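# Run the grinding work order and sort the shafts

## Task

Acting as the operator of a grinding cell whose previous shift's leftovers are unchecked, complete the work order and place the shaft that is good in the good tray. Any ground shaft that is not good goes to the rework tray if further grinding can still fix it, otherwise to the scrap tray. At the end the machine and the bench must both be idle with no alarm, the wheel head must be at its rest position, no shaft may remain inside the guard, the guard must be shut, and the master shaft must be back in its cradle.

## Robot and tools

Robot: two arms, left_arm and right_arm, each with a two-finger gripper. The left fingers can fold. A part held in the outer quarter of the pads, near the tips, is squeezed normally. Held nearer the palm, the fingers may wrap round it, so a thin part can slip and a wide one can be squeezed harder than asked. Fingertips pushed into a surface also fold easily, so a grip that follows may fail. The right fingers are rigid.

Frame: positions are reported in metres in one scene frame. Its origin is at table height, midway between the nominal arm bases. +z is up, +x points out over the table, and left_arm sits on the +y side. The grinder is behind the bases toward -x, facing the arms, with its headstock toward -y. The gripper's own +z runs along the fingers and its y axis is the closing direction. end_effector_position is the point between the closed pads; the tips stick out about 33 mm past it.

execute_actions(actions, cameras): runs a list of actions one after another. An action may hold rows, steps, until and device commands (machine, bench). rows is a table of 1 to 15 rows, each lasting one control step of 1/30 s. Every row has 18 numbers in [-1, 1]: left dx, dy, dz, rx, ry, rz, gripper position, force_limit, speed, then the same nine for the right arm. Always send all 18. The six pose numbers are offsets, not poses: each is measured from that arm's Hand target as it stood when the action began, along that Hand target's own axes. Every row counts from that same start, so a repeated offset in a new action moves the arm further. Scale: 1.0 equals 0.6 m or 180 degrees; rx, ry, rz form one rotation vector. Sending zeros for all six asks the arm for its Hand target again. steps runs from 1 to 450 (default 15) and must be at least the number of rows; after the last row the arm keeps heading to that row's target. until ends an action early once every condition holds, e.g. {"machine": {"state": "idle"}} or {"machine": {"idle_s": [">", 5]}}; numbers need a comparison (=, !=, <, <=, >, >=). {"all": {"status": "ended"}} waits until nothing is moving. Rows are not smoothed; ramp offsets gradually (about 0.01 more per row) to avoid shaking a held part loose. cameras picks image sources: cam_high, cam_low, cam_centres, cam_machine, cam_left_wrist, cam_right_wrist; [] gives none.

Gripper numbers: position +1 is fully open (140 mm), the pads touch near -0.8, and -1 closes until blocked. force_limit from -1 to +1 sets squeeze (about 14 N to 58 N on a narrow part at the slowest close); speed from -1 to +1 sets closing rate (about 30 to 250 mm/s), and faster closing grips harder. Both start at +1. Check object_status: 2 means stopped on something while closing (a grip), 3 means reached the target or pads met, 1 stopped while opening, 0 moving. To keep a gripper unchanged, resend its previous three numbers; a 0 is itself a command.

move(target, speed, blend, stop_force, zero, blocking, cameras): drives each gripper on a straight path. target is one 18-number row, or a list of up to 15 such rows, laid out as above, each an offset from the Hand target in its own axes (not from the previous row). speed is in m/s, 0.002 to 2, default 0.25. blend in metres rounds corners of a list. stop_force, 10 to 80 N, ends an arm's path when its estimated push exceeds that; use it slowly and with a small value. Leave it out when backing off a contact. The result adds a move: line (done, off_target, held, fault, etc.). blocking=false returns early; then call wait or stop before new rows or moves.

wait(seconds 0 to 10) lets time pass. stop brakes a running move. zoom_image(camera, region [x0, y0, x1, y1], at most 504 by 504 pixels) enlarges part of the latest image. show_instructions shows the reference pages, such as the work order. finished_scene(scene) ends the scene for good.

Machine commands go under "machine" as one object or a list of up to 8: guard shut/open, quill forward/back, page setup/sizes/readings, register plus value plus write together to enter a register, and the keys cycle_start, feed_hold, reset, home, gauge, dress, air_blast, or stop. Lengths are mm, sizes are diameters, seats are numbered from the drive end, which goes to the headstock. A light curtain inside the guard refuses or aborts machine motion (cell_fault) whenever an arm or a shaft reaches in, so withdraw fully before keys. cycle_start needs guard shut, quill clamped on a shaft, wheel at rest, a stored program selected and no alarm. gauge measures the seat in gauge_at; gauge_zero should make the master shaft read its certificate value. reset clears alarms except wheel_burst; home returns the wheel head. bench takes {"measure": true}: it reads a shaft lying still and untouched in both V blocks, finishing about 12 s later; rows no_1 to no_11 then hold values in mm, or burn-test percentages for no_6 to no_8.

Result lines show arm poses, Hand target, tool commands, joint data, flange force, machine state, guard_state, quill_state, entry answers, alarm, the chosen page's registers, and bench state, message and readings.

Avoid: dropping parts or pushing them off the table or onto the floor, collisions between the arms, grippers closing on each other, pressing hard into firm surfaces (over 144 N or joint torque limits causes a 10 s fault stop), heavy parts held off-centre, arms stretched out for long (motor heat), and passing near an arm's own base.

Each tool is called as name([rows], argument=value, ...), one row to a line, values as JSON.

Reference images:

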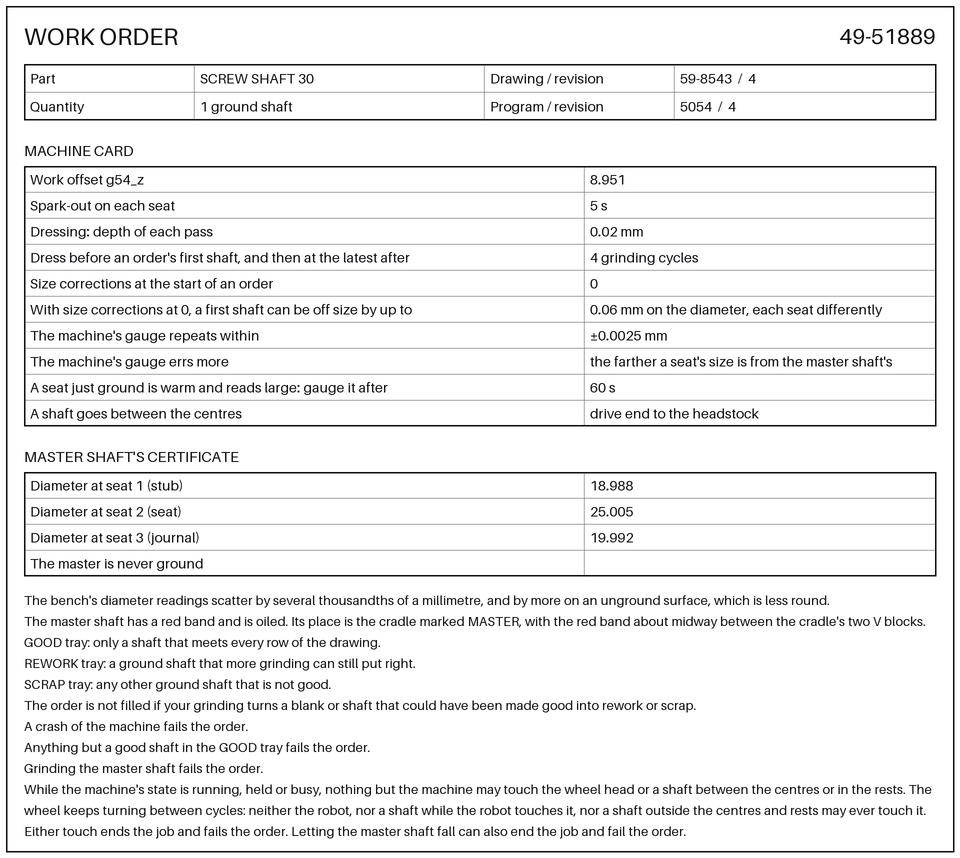

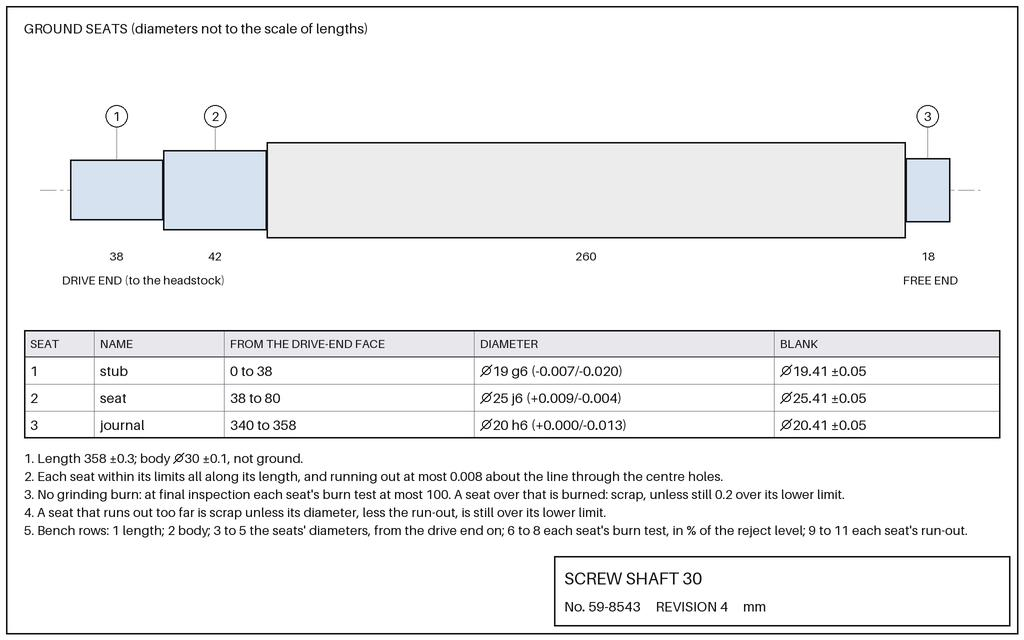

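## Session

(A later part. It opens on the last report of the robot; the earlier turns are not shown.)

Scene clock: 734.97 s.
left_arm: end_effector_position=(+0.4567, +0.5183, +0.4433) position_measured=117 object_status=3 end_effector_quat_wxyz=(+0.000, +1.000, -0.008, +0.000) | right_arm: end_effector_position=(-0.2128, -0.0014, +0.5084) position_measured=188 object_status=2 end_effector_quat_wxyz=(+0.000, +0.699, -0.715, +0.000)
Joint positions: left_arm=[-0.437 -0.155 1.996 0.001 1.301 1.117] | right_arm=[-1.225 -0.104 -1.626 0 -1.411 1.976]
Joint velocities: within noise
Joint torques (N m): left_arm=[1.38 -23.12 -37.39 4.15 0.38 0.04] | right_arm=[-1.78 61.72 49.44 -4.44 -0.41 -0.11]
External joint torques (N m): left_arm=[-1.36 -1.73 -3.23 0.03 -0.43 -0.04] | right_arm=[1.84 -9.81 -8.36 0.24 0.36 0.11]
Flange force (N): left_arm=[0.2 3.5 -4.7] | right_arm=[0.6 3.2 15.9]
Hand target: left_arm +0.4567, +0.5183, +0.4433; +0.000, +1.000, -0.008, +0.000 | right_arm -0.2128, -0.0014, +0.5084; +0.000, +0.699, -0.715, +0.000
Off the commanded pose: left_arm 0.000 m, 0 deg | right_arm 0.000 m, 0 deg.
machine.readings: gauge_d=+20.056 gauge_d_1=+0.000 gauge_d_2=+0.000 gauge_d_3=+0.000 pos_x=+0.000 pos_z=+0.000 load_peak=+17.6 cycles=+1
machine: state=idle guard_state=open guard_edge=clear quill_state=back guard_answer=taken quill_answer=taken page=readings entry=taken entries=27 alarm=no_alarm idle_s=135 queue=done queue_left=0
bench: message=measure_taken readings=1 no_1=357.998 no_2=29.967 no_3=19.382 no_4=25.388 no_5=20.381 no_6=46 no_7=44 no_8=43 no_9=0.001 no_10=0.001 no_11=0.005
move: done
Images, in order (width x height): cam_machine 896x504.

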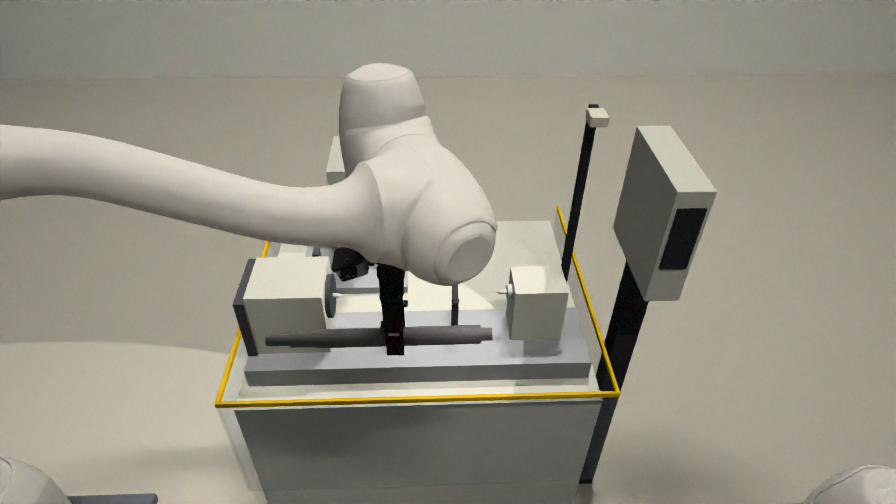

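move(target=[0,0,0,0,0,0,0.1,1,-1,-0.007,-0.3067,-0.03,0,0,0,-1,1,-1], speed=0.3, cameras=[])

move(target=[0,0,0,0,0,0,0.1,1,-1,-0.0385,-0.951,0.3,0,0,0.501,-1,1,-1], speed=0.3, cameras=["cam_right_wrist","cam_high"])

Scene clock: 743.03 s.
left_arm: end_effector_position=(+0.4567, +0.5183, +0.4433) position_measured=117 object_status=3 end_effector_quat_wxyz=(+0.000, +1.000, -0.008, +0.000) | right_arm: end_effector_position=(-0.0288, -0.0014, +0.5265) position_measured=188 object_status=2 end_effector_quat_wxyz=(+0.000, +0.699, -0.715, +0.000)
Joint positions: left_arm=[-0.437 -0.155 1.996 0.001 1.301 1.117] | right_arm=[-1.525 -0.048 -1.654 0 -1.439 1.676]
Joint velocities: within noise
Joint torques (N m): left_arm=[1.53 -23.04 -37.4 4.18 0.37 -0.03] | right_arm=[-2.51 56.2 49.87 -4.58 -0.51 -0.13]
External joint torques (N m): left_arm=[-1.58 -1.41 -3.03 -0.02 -0.43 0.03] | right_arm=[2.53 -9.95 -8.66 0.35 0.46 0.13]
Flange force (N): left_arm=[0.3 3.9 -4.3] | right_arm=[-0.8 4.6 16.6]
Hand target: left_arm +0.4567, +0.5183, +0.4433; +0.000, +1.000, -0.008, +0.000 | right_arm -0.0287, -0.0014, +0.5265; +0.000, +0.699, -0.715, +0.000
Off the commanded pose: left_arm 0.000 m, 0 deg | right_arm 0.000 m, 0 deg.
machine.readings: gauge_d=+20.056 gauge_d_1=+0.000 gauge_d_2=+0.000 gauge_d_3=+0.000 pos_x=+0.000 pos_z=+0.000 load_peak=+17.6 cycles=+1
machine: state=idle guard_state=open guard_edge=clear quill_state=back guard_answer=taken quill_answer=taken page=readings entry=taken entries=27 alarm=no_alarm idle_s=143 queue=done queue_left=0
bench: message=measure_taken readings=1 no_1=357.998 no_2=29.967 no_3=19.382 no_4=25.388 no_5=20.381 no_6=46 no_7=44 no_8=43 no_9=0.001 no_10=0.001 no_11=0.005
move: done
No camera images: "cameras" was empty.

Scene clock: 746.07 s.
left_arm: end_effector_position=(+0.4567, +0.5183, +0.4433) position_measured=117 object_status=3 end_effector_quat_wxyz=(+0.000, +1.000, -0.008, +0.000) | right_arm: end_effector_position=(+0.5423, +0.0086, +0.3467) position_measured=188 object_status=2 end_effector_quat_wxyz=(+0.000, +0.013, +1.000, +0.000)
Joint positions: left_arm=[-0.437 -0.155 1.996 0.001 1.301 1.117] | right_arm=[-2.318 -0.48 -1.425 0 -1.236 2.457]
Joint velocities: within noise
Joint torques (N m): left_arm=[1.18 -23.17 -37.62 4.19 0.41 0.07] | right_arm=[-0.93 100.41 47.72 -4.16 -0.33 -0.12]
External joint torques (N m): left_arm=[-1.28 -1.16 -2.63 -0.05 -0.45 -0.07] | right_arm=[0.84 -13.36 -8.42 0.16 0.29 0.12]
Flange force (N): left_arm=[0.4 3.4 -3.5] | right_arm=[0.7 1.0 16.6]
Hand target: left_arm +0.4567, +0.5183, +0.4433; +0.000, +1.000, -0.008, +0.000 | right_arm +0.5423, +0.0086, +0.3466; +0.000, +0.013, +1.000, +0.000
Off the commanded pose: left_arm 0.000 m, 0 deg | right_arm 0.000 m, 0 deg.
machine.readings: gauge_d=+20.056 gauge_d_1=+0.000 gauge_d_2=+0.000 gauge_d_3=+0.000 pos_x=+0.000 pos_z=+0.000 load_peak=+17.6 cycles=+1
machine: state=idle guard_state=open guard_edge=clear quill_state=back guard_answer=taken quill_answer=taken page=readings entry=taken entries=27 alarm=no_alarm idle_s=146 queue=done queue_left=0
bench: message=measure_taken readings=1 no_1=357.998 no_2=29.967 no_3=19.382 no_4=25.388 no_5=20.381 no_6=46 no_7=44 no_8=43 no_9=0.001 no_10=0.001 no_11=0.005
move: done
Images, in order (width x height): cam_high 896x504, cam_right_wrist 896x504.

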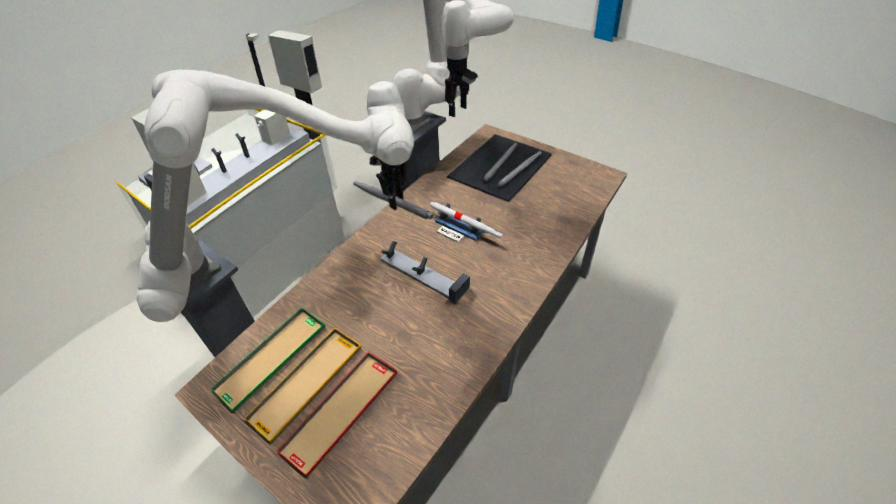

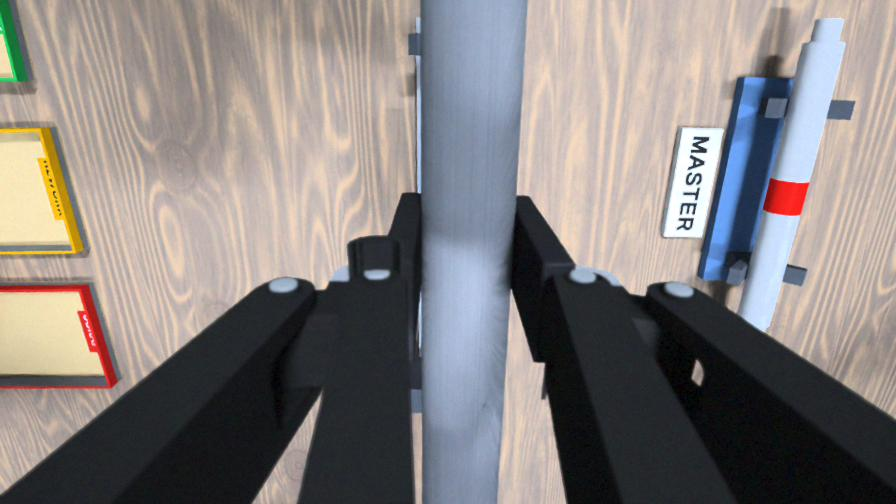

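move([
  [0,0,0,0,0,0,0.1,1,-1,0.0017,0.0037,0.1,0,0,0,-1,1,-1],
  [0,0,0,0,0,0,0.1,1,-1,0.0017,0.0037,0.436,0,0,0,-1,1,-1],
], speed=[0.1,0.15], cameras=["cam_right_wrist"])

move(target=[0,0,0,0,0,0,0.1,1,-1,0,0,0.045,0,0,0,-1,1,-1], speed=0.015, stop_force=14, cameras=[])

execute_actions([
  {"rows":[[0,0,0,0,0,0,0.1,1,-1,0,0,0,0,0,0,0.1,1,-1]],"steps":60},
], cameras=["cam_low"])

move(target=[0,0,0,0,0,0,0.1,1,-1,0,0,-0.15,0,0,0,0.1,1,-1], speed=0.1, cameras=["cam_right_wrist","cam_low"])

execute_actions([
  {"bench":{"measure":true},"steps":450,"until":{"bench":{"readings":[">=",2]}}},
], cameras=[])

execute_actions([
  {"bench":{"measure":true},"steps":450,"until":{"bench":{"readings":[">=",3]}}},
], cameras=[])

execute_actions([
  {"bench":{"measure":true},"steps":450,"until":{"bench":{"readings":[">=",4]}}},
], cameras=[])

execute_actions([
  {"bench":{"measure":true},"steps":450,"until":{"bench":{"readings":[">=",5]}}},
], cameras=[])

execute_actions([
  {"bench":{"measure":true},"steps":450,"until":{"bench":{"readings":[">=",6]}}},
], cameras=[])

execute_actions([
  {"bench":{"measure":true},"steps":450,"until":{"bench":{"readings":[">=",7]}}},
], cameras=[])

execute_actions([
  {"bench":{"measure":true},"steps":450,"until":{"bench":{"readings":[">=",8]}}},
], cameras=[])

execute_actions([
  {"bench":{"measure":true},"steps":450,"until":{"bench":{"readings":[">=",9]}}},
], cameras=[])

Scene clock: 766.87 s.
left_arm: end_effector_position=(+0.4567, +0.5183, +0.4433) position_measured=117 object_status=3 end_effector_quat_wxyz=(+0.000, +1.000, -0.008, +0.000) | right_arm: end_effector_position=(+0.5414, +0.0109, +0.0850) position_measured=188 object_status=2 end_effector_quat_wxyz=(+0.000, +0.013, +1.000, +0.000)
Joint positions: left_arm=[-0.437 -0.155 1.996 0.001 1.301 1.117] | right_arm=[-2.315 -0.696 -1.601 0 -0.844 2.46]
Joint velocities: within noise
Joint torques (N m): left_arm=[1.78 -23.29 -37.47 4.2 0.4 0] | right_arm=[-1.27 109.97 37.38 -3.3 -0.59 -0.11]
External joint torques (N m): left_arm=[-1.85 -1.57 -2.94 -0.05 -0.44 0] | right_arm=[1.16 -12.83 -6.32 0.14 0.55 0.11]
Flange force (N): left_arm=[-0.4 4.3 -4.2] | right_arm=[1.2 1.0 16.4]
Hand target: left_arm +0.4567, +0.5183, +0.4433; +0.000, +1.000, -0.008, +0.000 | right_arm +0.5414, +0.0110, +0.0850; +0.000, +0.013, +1.000, +0.000
Off the commanded pose: left_arm 0.000 m, 0 deg | right_arm 0.000 m, 0 deg.
machine.readings: gauge_d=+20.056 gauge_d_1=+0.000 gauge_d_2=+0.000 gauge_d_3=+0.000 pos_x=+0.000 pos_z=+0.000 load_peak=+17.6 cycles=+1
machine: state=idle guard_state=open guard_edge=clear quill_state=back guard_answer=taken quill_answer=taken page=readings entry=taken entries=27 alarm=no_alarm idle_s=166 queue=done queue_left=0
bench: message=measure_taken readings=1 no_1=357.998 no_2=29.967 no_3=19.382 no_4=25.388 no_5=20.381 no_6=46 no_7=44 no_8=43 no_9=0.001 no_10=0.001 no_11=0.005
move: done
Images, in order (width x height): cam_right_wrist 896x504.

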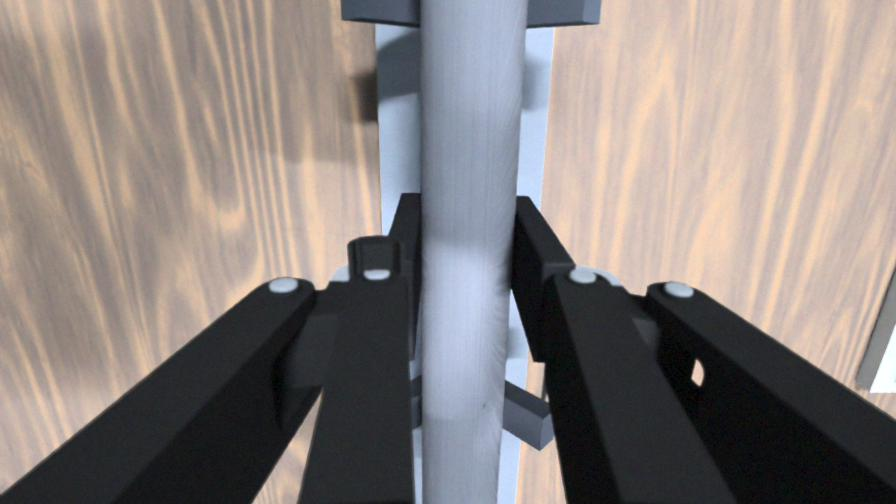

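Scene clock: 768.43 s.
left_arm: end_effector_position=(+0.4567, +0.5183, +0.4433) position_measured=117 object_status=3 end_effector_quat_wxyz=(+0.000, +1.000, -0.008, +0.000) | right_arm: end_effector_position=(+0.5414, +0.0110, +0.0703) position_measured=188 object_status=2 end_effector_quat_wxyz=(+0.000, +0.013, +1.000, +0.000)
Joint positions: left_arm=[-0.437 -0.155 1.996 0.001 1.301 1.117] | right_arm=[-2.315 -0.712 -1.605 0 -0.824 2.46]
Joint velocities: within noise
Joint torques (N m): left_arm=[1.4 -23.13 -37.42 4.16 0.32 0.09] | right_arm=[4.74 82.08 29.65 -1.58 4.44 0.28]
External joint torques (N m): left_arm=[-1.45 -1.35 -2.99 0 -0.36 -0.09] | right_arm=[-4.77 15.08 0.68 -1.51 -4.48 -0.28]
Flange force (N): left_arm=[0.3 3.9 -4.3] | right_arm=[2.5 -12.2 -22.8]
Hand target: left_arm +0.4567, +0.5183, +0.4433; +0.000, +1.000, -0.008, +0.000 | right_arm +0.5414, +0.0109, +0.0702; +0.000, +0.013, +1.000, +0.000 (not the last commanded pose)
Off the commanded pose: left_arm 0.000 m, 0 deg | right_arm 0.012 m, 0 deg.
machine.readings: gauge_d=+20.056 gauge_d_1=+0.000 gauge_d_2=+0.000 gauge_d_3=+0.000 pos_x=+0.000 pos_z=+0.000 load_peak=+17.6 cycles=+1
machine: state=idle guard_state=open guard_edge=clear quill_state=back guard_answer=taken quill_answer=taken page=readings entry=taken entries=27 alarm=no_alarm idle_s=168 queue=done queue_left=0
bench: message=measure_taken readings=1 no_1=357.998 no_2=29.967 no_3=19.382 no_4=25.388 no_5=20.381 no_6=46 no_7=44 no_8=43 no_9=0.001 no_10=0.001 no_11=0.005
move: contact (right_arm)
No camera images: "cameras" was empty.

Scene clock: 770.63 s.
left_arm: end_effector_position=(+0.4567, +0.5183, +0.4433) position_measured=117 object_status=3 end_effector_quat_wxyz=(+0.000, +1.000, -0.008, +0.000) | right_arm: end_effector_position=(+0.5414, +0.0109, +0.0702) position_measured=117 object_status=3 end_effector_quat_wxyz=(+0.000, +0.013, +1.000, +0.000)
Joint positions: left_arm=[-0.437 -0.155 1.996 0.001 1.301 1.117] | right_arm=[-2.315 -0.712 -1.605 0 -0.824 2.46]
Joint velocities: within noise
Joint torques (N m): left_arm=[1.59 -23.01 -37.64 4.14 0.37 0.01] | right_arm=[-1.14 97.16 29.9 -3.53 -0.15 -0.1]
External joint torques (N m): left_arm=[-1.47 -2.2 -2.85 0.03 -0.41 -0.01] | right_arm=[1.14 0.93 0.69 0.42 0.12 0.1]
Flange force (N): left_arm=[-1.1 3.1 -4.4] | right_arm=[0.9 1.3 -1.0]
Hand target: left_arm +0.4567, +0.5183, +0.4433; +0.000, +1.000, -0.008, +0.000 | right_arm +0.5414, +0.0109, +0.0702; +0.000, +0.013, +1.000, +0.000
Off the commanded pose: left_arm 0.000 m, 0 deg | right_arm 0.000 m, 0 deg.
machine.readings: gauge_d=+20.056 gauge_d_1=+0.000 gauge_d_2=+0.000 gauge_d_3=+0.000 pos_x=+0.000 pos_z=+0.000 load_peak=+17.6 cycles=+1
machine: state=idle guard_state=open guard_edge=clear quill_state=back guard_answer=taken quill_answer=taken page=readings entry=taken entries=27 alarm=no_alarm idle_s=170 queue=done queue_left=0
bench: message=measure_taken readings=1 no_1=357.998 no_2=29.967 no_3=19.382 no_4=25.388 no_5=20.381 no_6=46 no_7=44 no_8=43 no_9=0.001 no_10=0.001 no_11=0.005
Images, in order (width x height): cam_low 896x504.

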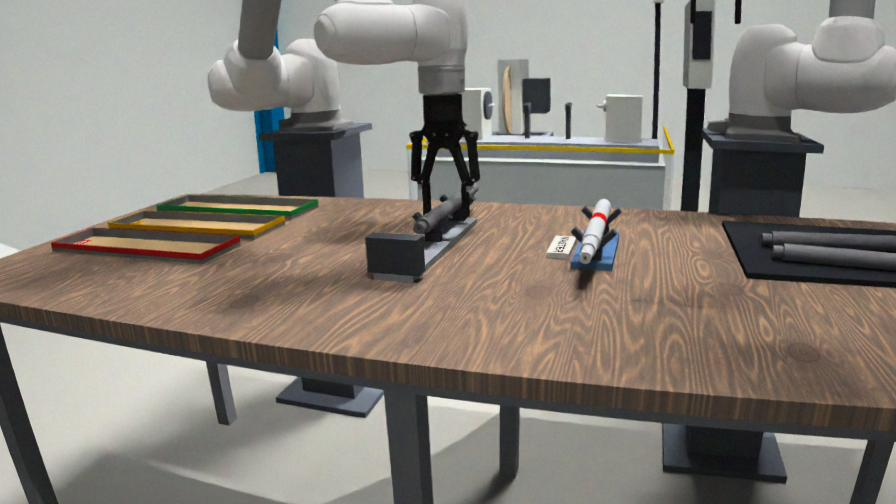

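Scene clock: 771.87 s.
left_arm: end_effector_position=(+0.4567, +0.5183, +0.4433) position_measured=117 object_status=3 end_effector_quat_wxyz=(+0.000, +1.000, -0.008, +0.000) | right_arm: end_effector_position=(+0.5414, +0.0109, +0.1602) position_measured=117 object_status=3 end_effector_quat_wxyz=(+0.000, +0.013, +1.000, +0.000)
Joint positions: left_arm=[-0.437 -0.155 1.996 0.001 1.301 1.117] | right_arm=[-2.315 -0.62 -1.57 0 -0.951 2.46]
Joint velocities: within noise
Joint torques (N m): left_arm=[1.31 -23.13 -37.39 4.14 0.38 0.04] | right_arm=[-1.07 93.38 33.33 -3.84 -0.14 -0.13]
External joint torques (N m): left_arm=[-1.37 -1.65 -3.25 0.04 -0.44 -0.04] | right_arm=[1.08 -0.04 0.35 0.41 0.1 0.13]
Flange force (N): left_arm=[0.4 3.6 -4.7] | right_arm=[0.6 1.5 0.0]
Hand target: left_arm +0.4567, +0.5183, +0.4433; +0.000, +1.000, -0.008, +0.000 | right_arm +0.5414, +0.0109, +0.1602; +0.000, +0.013, +1.000, +0.000
Off the commanded pose: left_arm 0.000 m, 0 deg | right_arm 0.000 m, 0 deg.
machine.readings: gauge_d=+20.056 gauge_d_1=+0.000 gauge_d_2=+0.000 gauge_d_3=+0.000 pos_x=+0.000 pos_z=+0.000 load_peak=+17.6 cycles=+1
machine: state=idle guard_state=open guard_edge=clear quill_state=back guard_answer=taken quill_answer=taken page=readings entry=taken entries=27 alarm=no_alarm idle_s=171 queue=done queue_left=0
bench: message=measure_taken readings=1 no_1=357.998 no_2=29.967 no_3=19.382 no_4=25.388 no_5=20.381 no_6=46 no_7=44 no_8=43 no_9=0.001 no_10=0.001 no_11=0.005
move: done
Images, in order (width x height): cam_low 896x504, cam_right_wrist 896x504.

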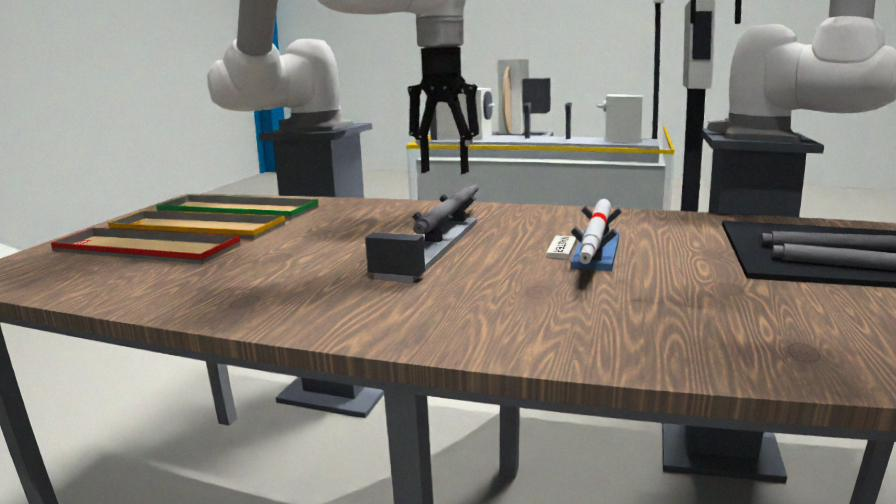

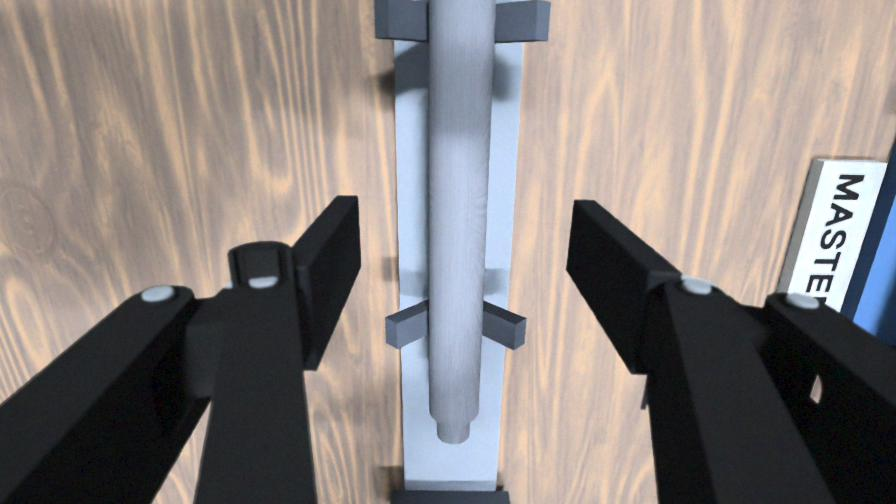

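Scene clock: 784.07 s.
left_arm: end_effector_position=(+0.4567, +0.5183, +0.4433) position_measured=117 object_status=3 end_effector_quat_wxyz=(+0.000, +1.000, -0.008, +0.000) | right_arm: end_effector_position=(+0.5414, +0.0109, +0.1602) position_measured=117 object_status=3 end_effector_quat_wxyz=(+0.000, +0.013, +1.000, +0.000)
Joint positions: left_arm=[-0.437 -0.155 1.996 0.001 1.301 1.117] | right_arm=[-2.315 -0.62 -1.57 0 -0.951 2.46]
Joint velocities: within noise
Joint torques (N m): left_arm=[1.58 -23.35 -37.71 4.18 0.32 -0.02] | right_arm=[-1 93.18 33.11 -3.88 -0.19 -0.06]
External joint torques (N m): left_arm=[-1.53 -1.57 -2.87 0 -0.37 0.02] | right_arm=[1.06 0.15 0.65 0.44 0.16 0.06]
Flange force (N): left_arm=[-0.1 3.6 -4.2] | right_arm=[0.3 1.8 -0.3]
Hand target: left_arm +0.4567, +0.5183, +0.4433; +0.000, +1.000, -0.008, +0.000 | right_arm +0.5414, +0.0109, +0.1602; +0.000, +0.013, +1.000, +0.000
Tool commands: left_gripper/position=+0.1 left_gripper/force_limit=+1.0 left_gripper/speed=-1.0 right_gripper/position=+0.1 right_gripper/force_limit=+1.0 right_gripper/speed=-1.0
Off the commanded pose: left_arm 0.000 m, 0 deg | right_arm 0.000 m, 0 deg.
machine.readings: gauge_d=+20.056 gauge_d_1=+0.000 gauge_d_2=+0.000 gauge_d_3=+0.000 pos_x=+0.000 pos_z=+0.000 load_peak=+17.6 cycles=+1
machine: state=idle guard_state=open guard_edge=clear quill_state=back guard_answer=taken quill_answer=taken page=readings entry=taken entries=27 alarm=no_alarm idle_s=184 queue=done queue_left=0
bench: message=measure_taken readings=2 no_1=357.995 no_2=29.977 no_3=19.062 no_4=25.078 no_5=20.055 no_6=45 no_7=47 no_8=45 no_9=0.002 no_10=0.000 no_11=0.001
No camera images: "cameras" was empty.

Scene clock: 796.27 s.
left_arm: end_effector_position=(+0.4567, +0.5183, +0.4433) position_measured=117 object_status=3 end_effector_quat_wxyz=(+0.000, +1.000, -0.008, +0.000) | right_arm: end_effector_position=(+0.5414, +0.0109, +0.1602) position_measured=117 object_status=3 end_effector_quat_wxyz=(+0.000, +0.013, +1.000, +0.000)
Joint positions: left_arm=[-0.437 -0.155 1.996 0.001 1.301 1.117] | right_arm=[-2.315 -0.62 -1.57 0 -0.951 2.46]
Joint velocities: within noise
Joint torques (N m): left_arm=[1.17 -22.86 -37.5 4.18 0.39 0.06] | right_arm=[-1.27 93.7 33.24 -3.87 -0.19 -0.14]
External joint torques (N m): left_arm=[-1.12 -1.72 -2.91 -0.01 -0.44 -0.06] | right_arm=[1.22 0.15 0.63 0.42 0.15 0.14]
Flange force (N): left_arm=[0.0 2.9 -4.2] | right_arm=[0.5 1.9 -0.3]
Hand target: left_arm +0.4567, +0.5183, +0.4433; +0.000, +1.000, -0.008, +0.000 | right_arm +0.5414, +0.0109, +0.1602; +0.000, +0.013, +1.000, +0.000
Tool commands: left_gripper/position=+0.1 left_gripper/force_limit=+1.0 left_gripper/speed=-1.0 right_gripper/position=+0.1 right_gripper/force_limit=+1.0 right_gripper/speed=-1.0
Off the commanded pose: left_arm 0.000 m, 0 deg | right_arm 0.000 m, 0 deg.
machine.readings: gauge_d=+20.056 gauge_d_1=+0.000 gauge_d_2=+0.000 gauge_d_3=+0.000 pos_x=+0.000 pos_z=+0.000 load_peak=+17.6 cycles=+1
machine: state=idle guard_state=open guard_edge=clear quill_state=back guard_answer=taken quill_answer=taken page=readings entry=taken entries=27 alarm=no_alarm idle_s=196 queue=done queue_left=0
bench: message=measure_taken readings=3 no_1=357.996 no_2=29.976 no_3=19.062 no_4=25.072 no_5=20.058 no_6=47 no_7=45 no_8=43 no_9=0.001 no_10=0.000 no_11=0.000
No camera images: "cameras" was empty.

Scene clock: 808.47 s.
left_arm: end_effector_position=(+0.4567, +0.5183, +0.4433) position_measured=117 object_status=3 end_effector_quat_wxyz=(+0.000, +1.000, -0.008, +0.000) | right_arm: end_effector_position=(+0.5414, +0.0109, +0.1602) position_measured=117 object_status=3 end_effector_quat_wxyz=(+0.000, +0.013, +1.000, +0.000)
Joint positions: left_arm=[-0.437 -0.155 1.996 0.001 1.301 1.117] | right_arm=[-2.315 -0.62 -1.57 0 -0.951 2.46]
Joint velocities: within noise
Joint torques (N m): left_arm=[1.29 -23.39 -37.5 4.22 0.37 0.07] | right_arm=[-0.7 93.48 33.16 -3.84 -0.19 -0.04]
External joint torques (N m): left_arm=[-1.26 -1.41 -2.93 -0.05 -0.41 -0.07] | right_arm=[0.51 0.68 0.71 0.38 0.14 0.04]
Flange force (N): left_arm=[0.4 3.4 -4.2] | right_arm=[0.1 0.9 -0.8]
Hand target: left_arm +0.4567, +0.5183, +0.4433; +0.000, +1.000, -0.008, +0.000 | right_arm +0.5414, +0.0109, +0.1602; +0.000, +0.013, +1.000, +0.000
Tool commands: left_gripper/position=+0.1 left_gripper/force_limit=+1.0 left_gripper/speed=-1.0 right_gripper/position=+0.1 right_gripper/force_limit=+1.0 right_gripper/speed=-1.0
Off the commanded pose: left_arm 0.000 m, 0 deg | right_arm 0.000 m, 0 deg.
machine.readings: gauge_d=+20.056 gauge_d_1=+0.000 gauge_d_2=+0.000 gauge_d_3=+0.000 pos_x=+0.000 pos_z=+0.000 load_peak=+17.6 cycles=+1
machine: state=idle guard_state=open guard_edge=clear quill_state=back guard_answer=taken quill_answer=taken page=readings entry=taken entries=27 alarm=no_alarm idle_s=208 queue=done queue_left=0
bench: message=measure_taken readings=4 no_1=358.001 no_2=29.977 no_3=19.059 no_4=25.073 no_5=20.064 no_6=45 no_7=47 no_8=44 no_9=0.000 no_10=0.001 no_11=0.001
No camera images: "cameras" was empty.

Scene clock: 820.67 s.
left_arm: end_effector_position=(+0.4567, +0.5183, +0.4433) position_measured=117 object_status=3 end_effector_quat_wxyz=(+0.000, +1.000, -0.008, +0.000) | right_arm: end_effector_position=(+0.5414, +0.0109, +0.1602) position_measured=117 object_status=3 end_effector_quat_wxyz=(+0.000, +0.013, +1.000, +0.000)
Joint positions: left_arm=[-0.437 -0.155 1.996 0.001 1.301 1.117] | right_arm=[-2.315 -0.62 -1.57 0 -0.951 2.46]
Joint velocities: within noise
Joint torques (N m): left_arm=[1.4 -22.74 -37.4 4.23 0.37 -0.01] | right_arm=[-0.6 93.49 33.3 -3.82 -0.17 -0.09]
External joint torques (N m): left_arm=[-1.49 -1.58 -2.97 -0.07 -0.42 0.01] | right_arm=[0.48 0.56 0.61 0.37 0.13 0.09]
Flange force (N): left_arm=[0.0 3.6 -4.3] | right_arm=[0.2 0.9 -0.7]
Hand target: left_arm +0.4567, +0.5183, +0.4433; +0.000, +1.000, -0.008, +0.000 | right_arm +0.5414, +0.0109, +0.1602; +0.000, +0.013, +1.000, +0.000
Tool commands: left_gripper/position=+0.1 left_gripper/force_limit=+1.0 left_gripper/speed=-1.0 right_gripper/position=+0.1 right_gripper/force_limit=+1.0 right_gripper/speed=-1.0
Off the commanded pose: left_arm 0.000 m, 0 deg | right_arm 0.000 m, 0 deg.
machine.readings: gauge_d=+20.056 gauge_d_1=+0.000 gauge_d_2=+0.000 gauge_d_3=+0.000 pos_x=+0.000 pos_z=+0.000 load_peak=+17.6 cycles=+1
machine: state=idle guard_state=open guard_edge=clear quill_state=back guard_answer=taken quill_answer=taken page=readings entry=taken entries=27 alarm=no_alarm idle_s=220 queue=done queue_left=0
bench: message=measure_taken readings=5 no_1=358.007 no_2=29.973 no_3=19.051 no_4=25.075 no_5=20.060 no_6=43 no_7=45 no_8=43 no_9=0.000 no_10=0.001 no_11=0.002
No camera images: "cameras" was empty.

Scene clock: 832.87 s.
left_arm: end_effector_position=(+0.4567, +0.5183, +0.4433) position_measured=117 object_status=3 end_effector_quat_wxyz=(+0.000, +1.000, -0.008, +0.000) | right_arm: end_effector_position=(+0.5414, +0.0109, +0.1602) position_measured=117 object_status=3 end_effector_quat_wxyz=(+0.000, +0.013, +1.000, +0.000)
Joint positions: left_arm=[-0.437 -0.155 1.996 0.001 1.301 1.117] | right_arm=[-2.315 -0.62 -1.57 0 -0.951 2.46]
Joint velocities: within noise
Joint torques (N m): left_arm=[1.39 -23.19 -37.53 4.14 0.32 0.04] | right_arm=[-1.28 93.37 33.34 -3.81 -0.12 -0.08]
External joint torques (N m): left_arm=[-1.41 -1.23 -2.89 0.02 -0.37 -0.04] | right_arm=[1.3 -0.32 0.28 0.39 0.08 0.08]
Flange force (N): left_arm=[0.5 3.7 -4.1] | right_arm=[0.6 1.8 0.3]
Hand target: left_arm +0.4567, +0.5183, +0.4433; +0.000, +1.000, -0.008, +0.000 | right_arm +0.5414, +0.0109, +0.1602; +0.000, +0.013, +1.000, +0.000
Tool commands: left_gripper/position=+0.1 left_gripper/force_limit=+1.0 left_gripper/speed=-1.0 right_gripper/position=+0.1 right_gripper/force_limit=+1.0 right_gripper/speed=-1.0
Off the commanded pose: left_arm 0.000 m, 0 deg | right_arm 0.000 m, 0 deg.
machine.readings: gauge_d=+20.056 gauge_d_1=+0.000 gauge_d_2=+0.000 gauge_d_3=+0.000 pos_x=+0.000 pos_z=+0.000 load_peak=+17.6 cycles=+1
machine: state=idle guard_state=open guard_edge=clear quill_state=back guard_answer=taken quill_answer=taken page=readings entry=taken entries=27 alarm=no_alarm idle_s=232 queue=done queue_left=0
bench: message=measure_taken readings=6 no_1=357.997 no_2=29.970 no_3=19.057 no_4=25.071 no_5=20.062 no_6=46 no_7=47 no_8=45 no_9=0.000 no_10=0.000 no_11=0.000
No camera images: "cameras" was empty.

Scene clock: 845.07 s.
left_arm: end_effector_position=(+0.4567, +0.5183, +0.4433) position_measured=117 object_status=3 end_effector_quat_wxyz=(+0.000, +1.000, -0.008, +0.000) | right_arm: end_effector_position=(+0.5414, +0.0109, +0.1602) position_measured=117 object_status=3 end_effector_quat_wxyz=(+0.000, +0.013, +1.000, +0.000)
Joint positions: left_arm=[-0.437 -0.155 1.996 0.001 1.301 1.117] | right_arm=[-2.315 -0.62 -1.57 0 -0.951 2.46]
Joint velocities: within noise
Joint torques (N m): left_arm=[1.76 -23.22 -37.34 4.2 0.4 0.03] | right_arm=[-1.5 93.33 33.09 -3.82 -0.16 0]
External joint torques (N m): left_arm=[-1.87 -0.99 -3 -0.05 -0.45 -0.03] | right_arm=[1.44 0.57 0.8 0.37 0.12 0]
Flange force (N): left_arm=[0.6 4.8 -4.0] | right_arm=[0.7 1.9 -0.8]
Hand target: left_arm +0.4567, +0.5183, +0.4433; +0.000, +1.000, -0.008, +0.000 | right_arm +0.5414, +0.0109, +0.1602; +0.000, +0.013, +1.000, +0.000
Tool commands: left_gripper/position=+0.1 left_gripper/force_limit=+1.0 left_gripper/speed=-1.0 right_gripper/position=+0.1 right_gripper/force_limit=+1.0 right_gripper/speed=-1.0
Off the commanded pose: left_arm 0.000 m, 0 deg | right_arm 0.000 m, 0 deg.
machine.readings: gauge_d=+20.056 gauge_d_1=+0.000 gauge_d_2=+0.000 gauge_d_3=+0.000 pos_x=+0.000 pos_z=+0.000 load_peak=+17.6 cycles=+1
machine: state=idle guard_state=open guard_edge=clear quill_state=back guard_answer=taken quill_answer=taken page=readings entry=taken entries=27 alarm=no_alarm idle_s=244 queue=done queue_left=0
bench: message=measure_taken readings=7 no_1=357.994 no_2=29.973 no_3=19.061 no_4=25.072 no_5=20.059 no_6=44 no_7=44 no_8=43 no_9=0.002 no_10=0.000 no_11=0.000
No camera images: "cameras" was empty.

Scene clock: 857.27 s.
left_arm: end_effector_position=(+0.4567, +0.5183, +0.4433) position_measured=117 object_status=3 end_effector_quat_wxyz=(+0.000, +1.000, -0.008, +0.000) | right_arm: end_effector_position=(+0.5414, +0.0109, +0.1602) position_measured=117 object_status=3 end_effector_quat_wxyz=(+0.000, +0.013, +1.000, +0.000)
Joint positions: left_arm=[-0.437 -0.155 1.996 0.001 1.301 1.117] | right_arm=[-2.315 -0.62 -1.57 0 -0.951 2.46]
Joint velocities: within noise
Joint torques (N m): left_arm=[1 -23.37 -37.59 4.16 0.34 0.04] | right_arm=[-0.76 93.43 33.24 -3.79 -0.12 -0.04]
External joint torques (N m): left_arm=[-1.14 -1.24 -2.94 0.01 -0.39 -0.04] | right_arm=[0.67 -0.03 0.49 0.36 0.08 0.04]
Flange force (N): left_arm=[0.8 3.2 -4.1] | right_arm=[-0.1 1.4 -0.1]
Hand target: left_arm +0.4567, +0.5183, +0.4433; +0.000, +1.000, -0.008, +0.000 | right_arm +0.5414, +0.0109, +0.1602; +0.000, +0.013, +1.000, +0.000
Tool commands: left_gripper/position=+0.1 left_gripper/force_limit=+1.0 left_gripper/speed=-1.0 right_gripper/position=+0.1 right_gripper/force_limit=+1.0 right_gripper/speed=-1.0
Off the commanded pose: left_arm 0.000 m, 0 deg | right_arm 0.000 m, 0 deg.
machine.readings: gauge_d=+20.056 gauge_d_1=+0.000 gauge_d_2=+0.000 gauge_d_3=+0.000 pos_x=+0.000 pos_z=+0.000 load_peak=+17.6 cycles=+1
machine: state=idle guard_state=open guard_edge=clear quill_state=back guard_answer=taken quill_answer=taken page=readings entry=taken entries=27 alarm=no_alarm idle_s=256 queue=done queue_left=0
bench: message=measure_taken readings=8 no_1=357.997 no_2=29.973 no_3=19.057 no_4=25.073 no_5=20.064 no_6=45 no_7=46 no_8=47 no_9=0.001 no_10=0.002 no_11=0.000
No camera images: "cameras" was empty.

Scene clock: 869.47 s.
left_arm: end_effector_position=(+0.4567, +0.5183, +0.4433) position_measured=117 object_status=3 end_effector_quat_wxyz=(+0.000, +1.000, -0.008, +0.000) | right_arm: end_effector_position=(+0.5414, +0.0109, +0.1602) position_measured=117 object_status=3 end_effector_quat_wxyz=(+0.000, +0.013, +1.000, +0.000)
Joint positions: left_arm=[-0.437 -0.155 1.996 0.001 1.301 1.117] | right_arm=[-2.315 -0.62 -1.57 0 -0.951 2.46]
Joint velocities: within noise
Joint torques (N m): left_arm=[1.41 -23.19 -37.66 4.2 0.36 0.04] | right_arm=[-1.2 93.32 33.26 -3.86 -0.12 -0.08]
External joint torques (N m): left_arm=[-1.42 -1.29 -2.69 -0.05 -0.41 -0.04] | right_arm=[1.25 -0.4 0.37 0.43 0.08 0.08]
Flange force (N): left_arm=[0.1 3.6 -3.8] | right_arm=[0.4 2.0 0.3]
Hand target: left_arm +0.4567, +0.5183, +0.4433; +0.000, +1.000, -0.008, +0.000 | right_arm +0.5414, +0.0109, +0.1602; +0.000, +0.013, +1.000, +0.000
Tool commands: left_gripper/position=+0.1 left_gripper/force_limit=+1.0 left_gripper/speed=-1.0 right_gripper/position=+0.1 right_gripper/force_limit=+1.0 right_gripper/speed=-1.0
Off the commanded pose: left_arm 0.000 m, 0 deg | right_arm 0.000 m, 0 deg.
machine.readings: gauge_d=+20.056 gauge_d_1=+0.000 gauge_d_2=+0.000 gauge_d_3=+0.000 pos_x=+0.000 pos_z=+0.000 load_peak=+17.6 cycles=+1
machine: state=idle guard_state=open guard_edge=clear quill_state=back guard_answer=taken quill_answer=taken page=readings entry=taken entries=27 alarm=no_alarm idle_s=268 queue=done queue_left=0
bench: message=measure_taken readings=9 no_1=357.998 no_2=29.967 no_3=19.064 no_4=25.072 no_5=20.059 no_6=47 no_7=47 no_8=45 no_9=0.000 no_10=0.001 no_11=0.002
No camera images: "cameras" was empty.

move(target=[0,0,0,0,0,0,0.1,1,-1,0,0,0.15,0,0,0,0.1,1,-1], speed=0.1, cameras=[])

execute_actions([
  {"machine":[{"guard":"shut"},{"air_blast":true},{"guard":"open"}],"rows":[[0,0,0,0,0,0,0.1,1,-1,0,0,0,0,0,0,-1,1,-1]],"steps":90},
], cameras=[])

move([
  [0,0,0,0,0,0,0.1,1,-1,0,0.0025,-0.1,0,0,0,-1,1,-1],
  [0,0,0,0,0,0,0.1,1,-1,0,0.0025,-0.567,0,0,0,-1,1,-1],
], speed=[0.04,0.25], cameras=["cam_machine"])

Scene clock: 883.53 s.
left_arm: end_effector_position=(+0.4567, +0.5183, +0.4433) position_measured=117 object_status=3 end_effector_quat_wxyz=(+0.000, +1.000, -0.008, +0.000) | right_arm: end_effector_position=(+0.5414, +0.0109, +0.0703) position_measured=117 object_status=3 end_effector_quat_wxyz=(+0.000, +0.013, +1.000, +0.000)
Joint positions: left_arm=[-0.437 -0.155 1.996 0.001 1.301 1.117] | right_arm=[-2.315 -0.712 -1.605 0 -0.824 2.46]
Joint velocities: within noise
Joint torques (N m): left_arm=[1.14 -23.16 -37.32 4.12 0.34 0.03] | right_arm=[-1.26 97.34 29.82 -3.42 -0.17 -0.06]
External joint torques (N m): left_arm=[-1.19 -1.43 -3.23 0.06 -0.39 -0.03] | right_arm=[1.21 0.11 0.58 0.32 0.13 0.06]
Flange force (N): left_arm=[0.9 3.3 -4.7] | right_arm=[0.5 1.8 -0.1]
Hand target: left_arm +0.4567, +0.5183, +0.4433; +0.000, +1.000, -0.008, +0.000 | right_arm +0.5414, +0.0109, +0.0702; +0.000, +0.013, +1.000, +0.000
Off the commanded pose: left_arm 0.000 m, 0 deg | right_arm 0.000 m, 0 deg.
machine.readings: gauge_d=+20.056 gauge_d_1=+0.000 gauge_d_2=+0.000 gauge_d_3=+0.000 pos_x=+0.000 pos_z=+0.000 load_peak=+17.6 cycles=+1
machine: state=idle guard_state=open guard_edge=clear quill_state=back guard_answer=taken quill_answer=taken page=readings entry=taken entries=27 alarm=no_alarm idle_s=282 queue=done queue_left=0
bench: message=measure_taken readings=9 no_1=357.998 no_2=29.967 no_3=19.064 no_4=25.072 no_5=20.059 no_6=47 no_7=47 no_8=45 no_9=0.000 no_10=0.001 no_11=0.002
move: done
No camera images: "cameras" was empty.

Scene clock: 886.73 s.
left_arm: end_effector_position=(+0.4567, +0.5183, +0.4433) position_measured=117 object_status=3 end_effector_quat_wxyz=(+0.000, +1.000, -0.008, +0.000) | right_arm: end_effector_position=(+0.5414, +0.0109, +0.0702) position_measured=188 object_status=2 end_effector_quat_wxyz=(+0.000, +0.013, +1.000, +0.000)
Joint positions: left_arm=[-0.437 -0.155 1.996 0.001 1.301 1.117] | right_arm=[-2.315 -0.712 -1.605 0 -0.824 2.46]
Joint velocities: within noise
Joint torques (N m): left_arm=[1.45 -23.39 -37.5 4.18 0.37 0.03] | right_arm=[5.51 81.12 30.85 -1.07 5.02 0.42]
External joint torques (N m): left_arm=[-1.38 -1.56 -3.03 0 -0.42 -0.03] | right_arm=[-5.51 16.42 -0.4 -2.04 -5.06 -0.42]
Flange force (N): left_arm=[0.2 3.5 -4.4] | right_arm=[3.9 -15.4 -24.7]
Hand target: left_arm +0.4567, +0.5183, +0.4433; +0.000, +1.000, -0.008, +0.000 | right_arm +0.5414, +0.0109, +0.0702; +0.000, +0.013, +1.000, +0.000
Off the commanded pose: left_arm 0.000 m, 0 deg | right_arm 0.000 m, 0 deg.
machine.readings: gauge_d=+20.056 gauge_d_1=+0.000 gauge_d_2=+0.000 gauge_d_3=+0.000 pos_x=+0.000 pos_z=+0.000 load_peak=+17.6 cycles=+1
machine: state=busy guard_state=shut guard_edge=clear quill_state=back guard_answer=taken quill_answer=taken page=readings entry=taken entries=28 alarm=no_alarm idle_s=285 queue=running queue_left=1
bench: message=measure_taken readings=9 no_1=357.998 no_2=29.967 no_3=19.064 no_4=25.072 no_5=20.059 no_6=47 no_7=47 no_8=45 no_9=0.000 no_10=0.001 no_11=0.002
No camera images: "cameras" was empty.

Scene clock: 889.80 s.
left_arm: end_effector_position=(+0.4567, +0.5183, +0.4433) position_measured=117 object_status=3 end_effector_quat_wxyz=(+0.000, +1.000, -0.008, +0.000) | right_arm: end_effector_position=(+0.5414, +0.0123, +0.4104) position_measured=188 object_status=2 end_effector_quat_wxyz=(+0.000, +0.013, +1.000, +0.000)
Joint positions: left_arm=[-0.437 -0.155 1.996 0.001 1.301 1.117] | right_arm=[-2.314 -0.454 -1.346 0 -1.341 2.461]
Joint velocities: within noise
Joint torques (N m): left_arm=[1.85 -23.05 -37.4 4.2 0.33 0.01] | right_arm=[-0.82 98.16 48.35 -4.33 -0.33 -0.14]
External joint torques (N m): left_arm=[-1.96 -1.01 -2.9 -0.05 -0.38 -0.01] | right_arm=[0.67 -12.06 -7.79 0.2 0.29 0.14]
Flange force (N): left_arm=[0.4 4.9 -4.0] | right_arm=[0.5 0.9 14.9]
Hand target: left_arm +0.4567, +0.5183, +0.4433; +0.000, +1.000, -0.008, +0.000 | right_arm +0.5414, +0.0123, +0.4104; +0.000, +0.013, +1.000, +0.000
Off the commanded pose: left_arm 0.000 m, 0 deg | right_arm 0.000 m, 0 deg.
machine.readings: gauge_d=+20.056 gauge_d_1=+0.000 gauge_d_2=+0.000 gauge_d_3=+0.000 pos_x=+0.000 pos_z=+0.000 load_peak=+17.6 cycles=+1
machine: state=idle guard_state=open guard_edge=clear quill_state=back guard_answer=taken quill_answer=taken page=readings entry=taken entries=28 alarm=no_alarm idle_s=288 queue=running queue_left=0
bench: message=measure_taken readings=9 no_1=357.998 no_2=29.967 no_3=19.064 no_4=25.072 no_5=20.059 no_6=47 no_7=47 no_8=45 no_9=0.000 no_10=0.001 no_11=0.002
move: done
Images, in order (width x height): cam_machine 896x504.

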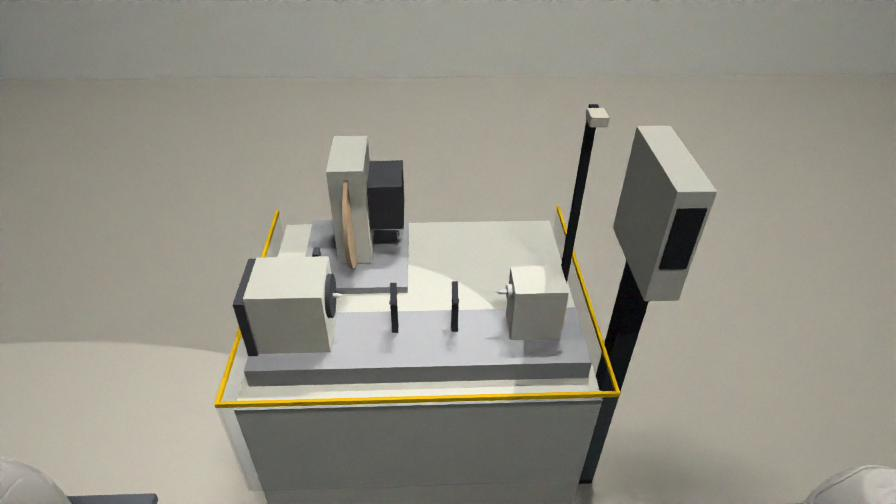

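move(target=[0,0,0,0,0,0,0.1,1,-1,0.95,-0.0475,-0.2,0,0,-0.501,-1,1,-1], speed=0.3, cameras=[])

move(target=[0,0,0,0,0,0,0.1,1,-1,-0.037,0.62,0.05,0,0,0,-1,1,-1], speed=0.3, cameras=[])

move([
  [0,0,0,0,0,0,0.1,1,-1,-0.031,0.416,0.1,0,0,0,-1,1,-1],
  [0,0,0,0,0,0,0.1,1,-1,-0.031,0.416,0.485,0,0,0,-1,1,-1],
], speed=[0.25,0.15], cameras=["cam_machine","cam_right_wrist"])

zoom_image(camera="cam_machine", region=[310, 260, 520, 340])

Scene clock: 903.97 s.
left_arm: end_effector_position=(+0.4567, +0.5183, +0.4433) position_measured=117 object_status=3 end_effector_quat_wxyz=(+0.000, +1.000, -0.008, +0.000) | right_arm: end_effector_position=(-0.0292, -0.0013, +0.5303) position_measured=188 object_status=2 end_effector_quat_wxyz=(+0.000, +0.699, -0.715, +0.000)
Joint positions: left_arm=[-0.437 -0.155 1.996 0.001 1.301 1.117] | right_arm=[-1.524 -0.047 -1.648 0 -1.446 1.677]
Joint velocities: within noise
Joint torques (N m): left_arm=[1.17 -23.29 -37.65 4.24 0.38 0.02] | right_arm=[-0.38 55.69 49.87 -4.63 -0.46 -0.15]
External joint torques (N m): left_arm=[-1.37 -1.4 -2.83 -0.08 -0.43 -0.02] | right_arm=[0.45 -9.95 -8.74 0.41 0.41 0.15]
Flange force (N): left_arm=[0.2 3.4 -4.0] | right_arm=[-1.1 1.1 16.6]
Hand target: left_arm +0.4567, +0.5183, +0.4433; +0.000, +1.000, -0.008, +0.000 | right_arm -0.0292, -0.0013, +0.5303; +0.000, +0.699, -0.715, +0.000
Off the commanded pose: left_arm 0.000 m, 0 deg | right_arm 0.000 m, 0 deg.
machine.readings: gauge_d=+20.056 gauge_d_1=+0.000 gauge_d_2=+0.000 gauge_d_3=+0.000 pos_x=+0.000 pos_z=+0.000 load_peak=+17.6 cycles=+1
machine: state=idle guard_state=open guard_edge=clear quill_state=back guard_answer=taken quill_answer=taken page=readings entry=taken entries=28 alarm=no_alarm idle_s=302 queue=done queue_left=0
bench: message=measure_taken readings=9 no_1=357.998 no_2=29.967 no_3=19.064 no_4=25.072 no_5=20.059 no_6=47 no_7=47 no_8=45 no_9=0.000 no_10=0.001 no_11=0.002
move: done
No camera images: "cameras" was empty.

Scene clock: 905.63 s.
left_arm: end_effector_position=(+0.4567, +0.5183, +0.4433) position_measured=117 object_status=3 end_effector_quat_wxyz=(+0.000, +1.000, -0.008, +0.000) | right_arm: end_effector_position=(-0.4005, +0.0295, +0.5002) position_measured=188 object_status=2 end_effector_quat_wxyz=(+0.000, +0.699, -0.715, +0.000)
Joint positions: left_arm=[-0.437 -0.155 1.996 0.001 1.301 1.117] | right_arm=[-1 -0.281 -1.426 0 -1.435 2.201]
Joint velocities: within noise
Joint torques (N m): left_arm=[1.47 -23.46 -37.65 4.2 0.38 0] | right_arm=[-1.49 80.97 49.83 -4.45 -0.3 -0.07]
External joint torques (N m): left_arm=[-1.42 -1.22 -2.83 -0.02 -0.42 0] | right_arm=[1.5 -10.81 -8.52 0.24 0.24 0.07]
Flange force (N): left_arm=[0.5 3.6 -3.9] | right_arm=[1.9 1.4 15.7]
Hand target: left_arm +0.4567, +0.5183, +0.4433; +0.000, +1.000, -0.008, +0.000 | right_arm -0.4006, +0.0295, +0.5002; +0.000, +0.699, -0.715, +0.000
Off the commanded pose: left_arm 0.000 m, 0 deg | right_arm 0.000 m, 0 deg.
machine.readings: gauge_d=+20.056 gauge_d_1=+0.000 gauge_d_2=+0.000 gauge_d_3=+0.000 pos_x=+0.000 pos_z=+0.000 load_peak=+17.6 cycles=+1
machine: state=idle guard_state=open guard_edge=clear quill_state=back guard_answer=taken quill_answer=taken page=readings entry=taken entries=28 alarm=no_alarm idle_s=304 queue=done queue_left=0
bench: message=measure_taken readings=9 no_1=357.998 no_2=29.967 no_3=19.064 no_4=25.072 no_5=20.059 no_6=47 no_7=47 no_8=45 no_9=0.000 no_10=0.001 no_11=0.002
move: done
No camera images: "cameras" was empty.

Scene clock: 908.63 s.
left_arm: end_effector_position=(+0.4567, +0.5183, +0.4433) position_measured=117 object_status=3 end_effector_quat_wxyz=(+0.000, +1.000, -0.008, +0.000) | right_arm: end_effector_position=(-0.6497, +0.0539, +0.2092) position_measured=188 object_status=2 end_effector_quat_wxyz=(+0.000, +0.699, -0.715, +0.000)
Joint positions: left_arm=[-0.437 -0.155 1.996 0.001 1.301 1.117] | right_arm=[-0.788 -0.698 -1.328 0 -1.115 2.413]
Joint velocities: within noise
Joint torques (N m): left_arm=[1.74 -23.36 -37.41 4.14 0.35 0.04] | right_arm=[-0.68 117.72 44.88 -3.96 -0.31 -0.06]
External joint torques (N m): left_arm=[-1.75 -1.25 -3.05 0.02 -0.4 -0.04] | right_arm=[0.73 -13.08 -7.14 0.12 0.28 0.06]
Flange force (N): left_arm=[0.3 4.4 -4.3] | right_arm=[0.6 0.6 14.8]
Hand target: left_arm +0.4567, +0.5183, +0.4433; +0.000, +1.000, -0.008, +0.000 | right_arm -0.6496, +0.0539, +0.2091; +0.000, +0.699, -0.715, +0.000
Off the commanded pose: left_arm 0.000 m, 0 deg | right_arm 0.000 m, 0 deg.
machine.readings: gauge_d=+20.056 gauge_d_1=+0.000 gauge_d_2=+0.000 gauge_d_3=+0.000 pos_x=+0.000 pos_z=+0.000 load_peak=+17.6 cycles=+1
machine: state=idle guard_state=open guard_edge=clear quill_state=back guard_answer=taken quill_answer=taken page=readings entry=taken entries=28 alarm=no_alarm idle_s=307 queue=done queue_left=0
bench: message=measure_taken readings=9 no_1=357.998 no_2=29.967 no_3=19.064 no_4=25.072 no_5=20.059 no_6=47 no_7=47 no_8=45 no_9=0.000 no_10=0.001 no_11=0.002
move: done
Images, in order (width x height): cam_machine 896x504, cam_right_wrist 896x504.

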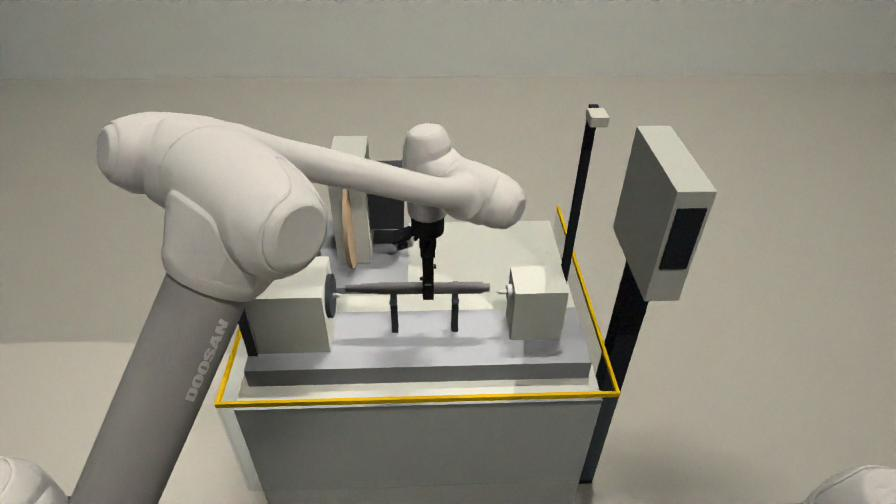

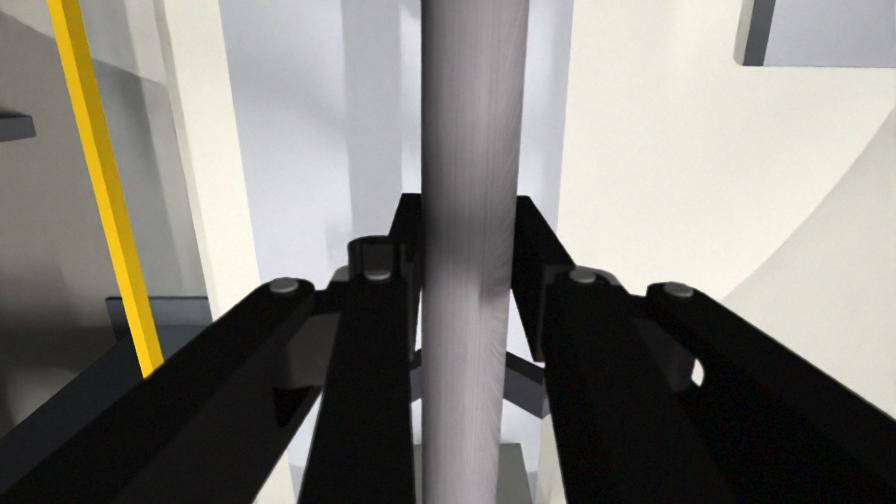

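Scaled by 2.400 from the camera's 896x504 image, which has a finer 1280x720 frame.

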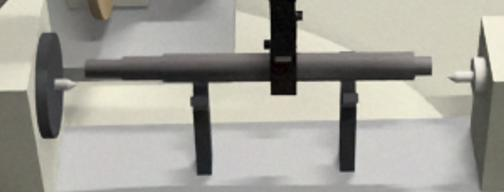

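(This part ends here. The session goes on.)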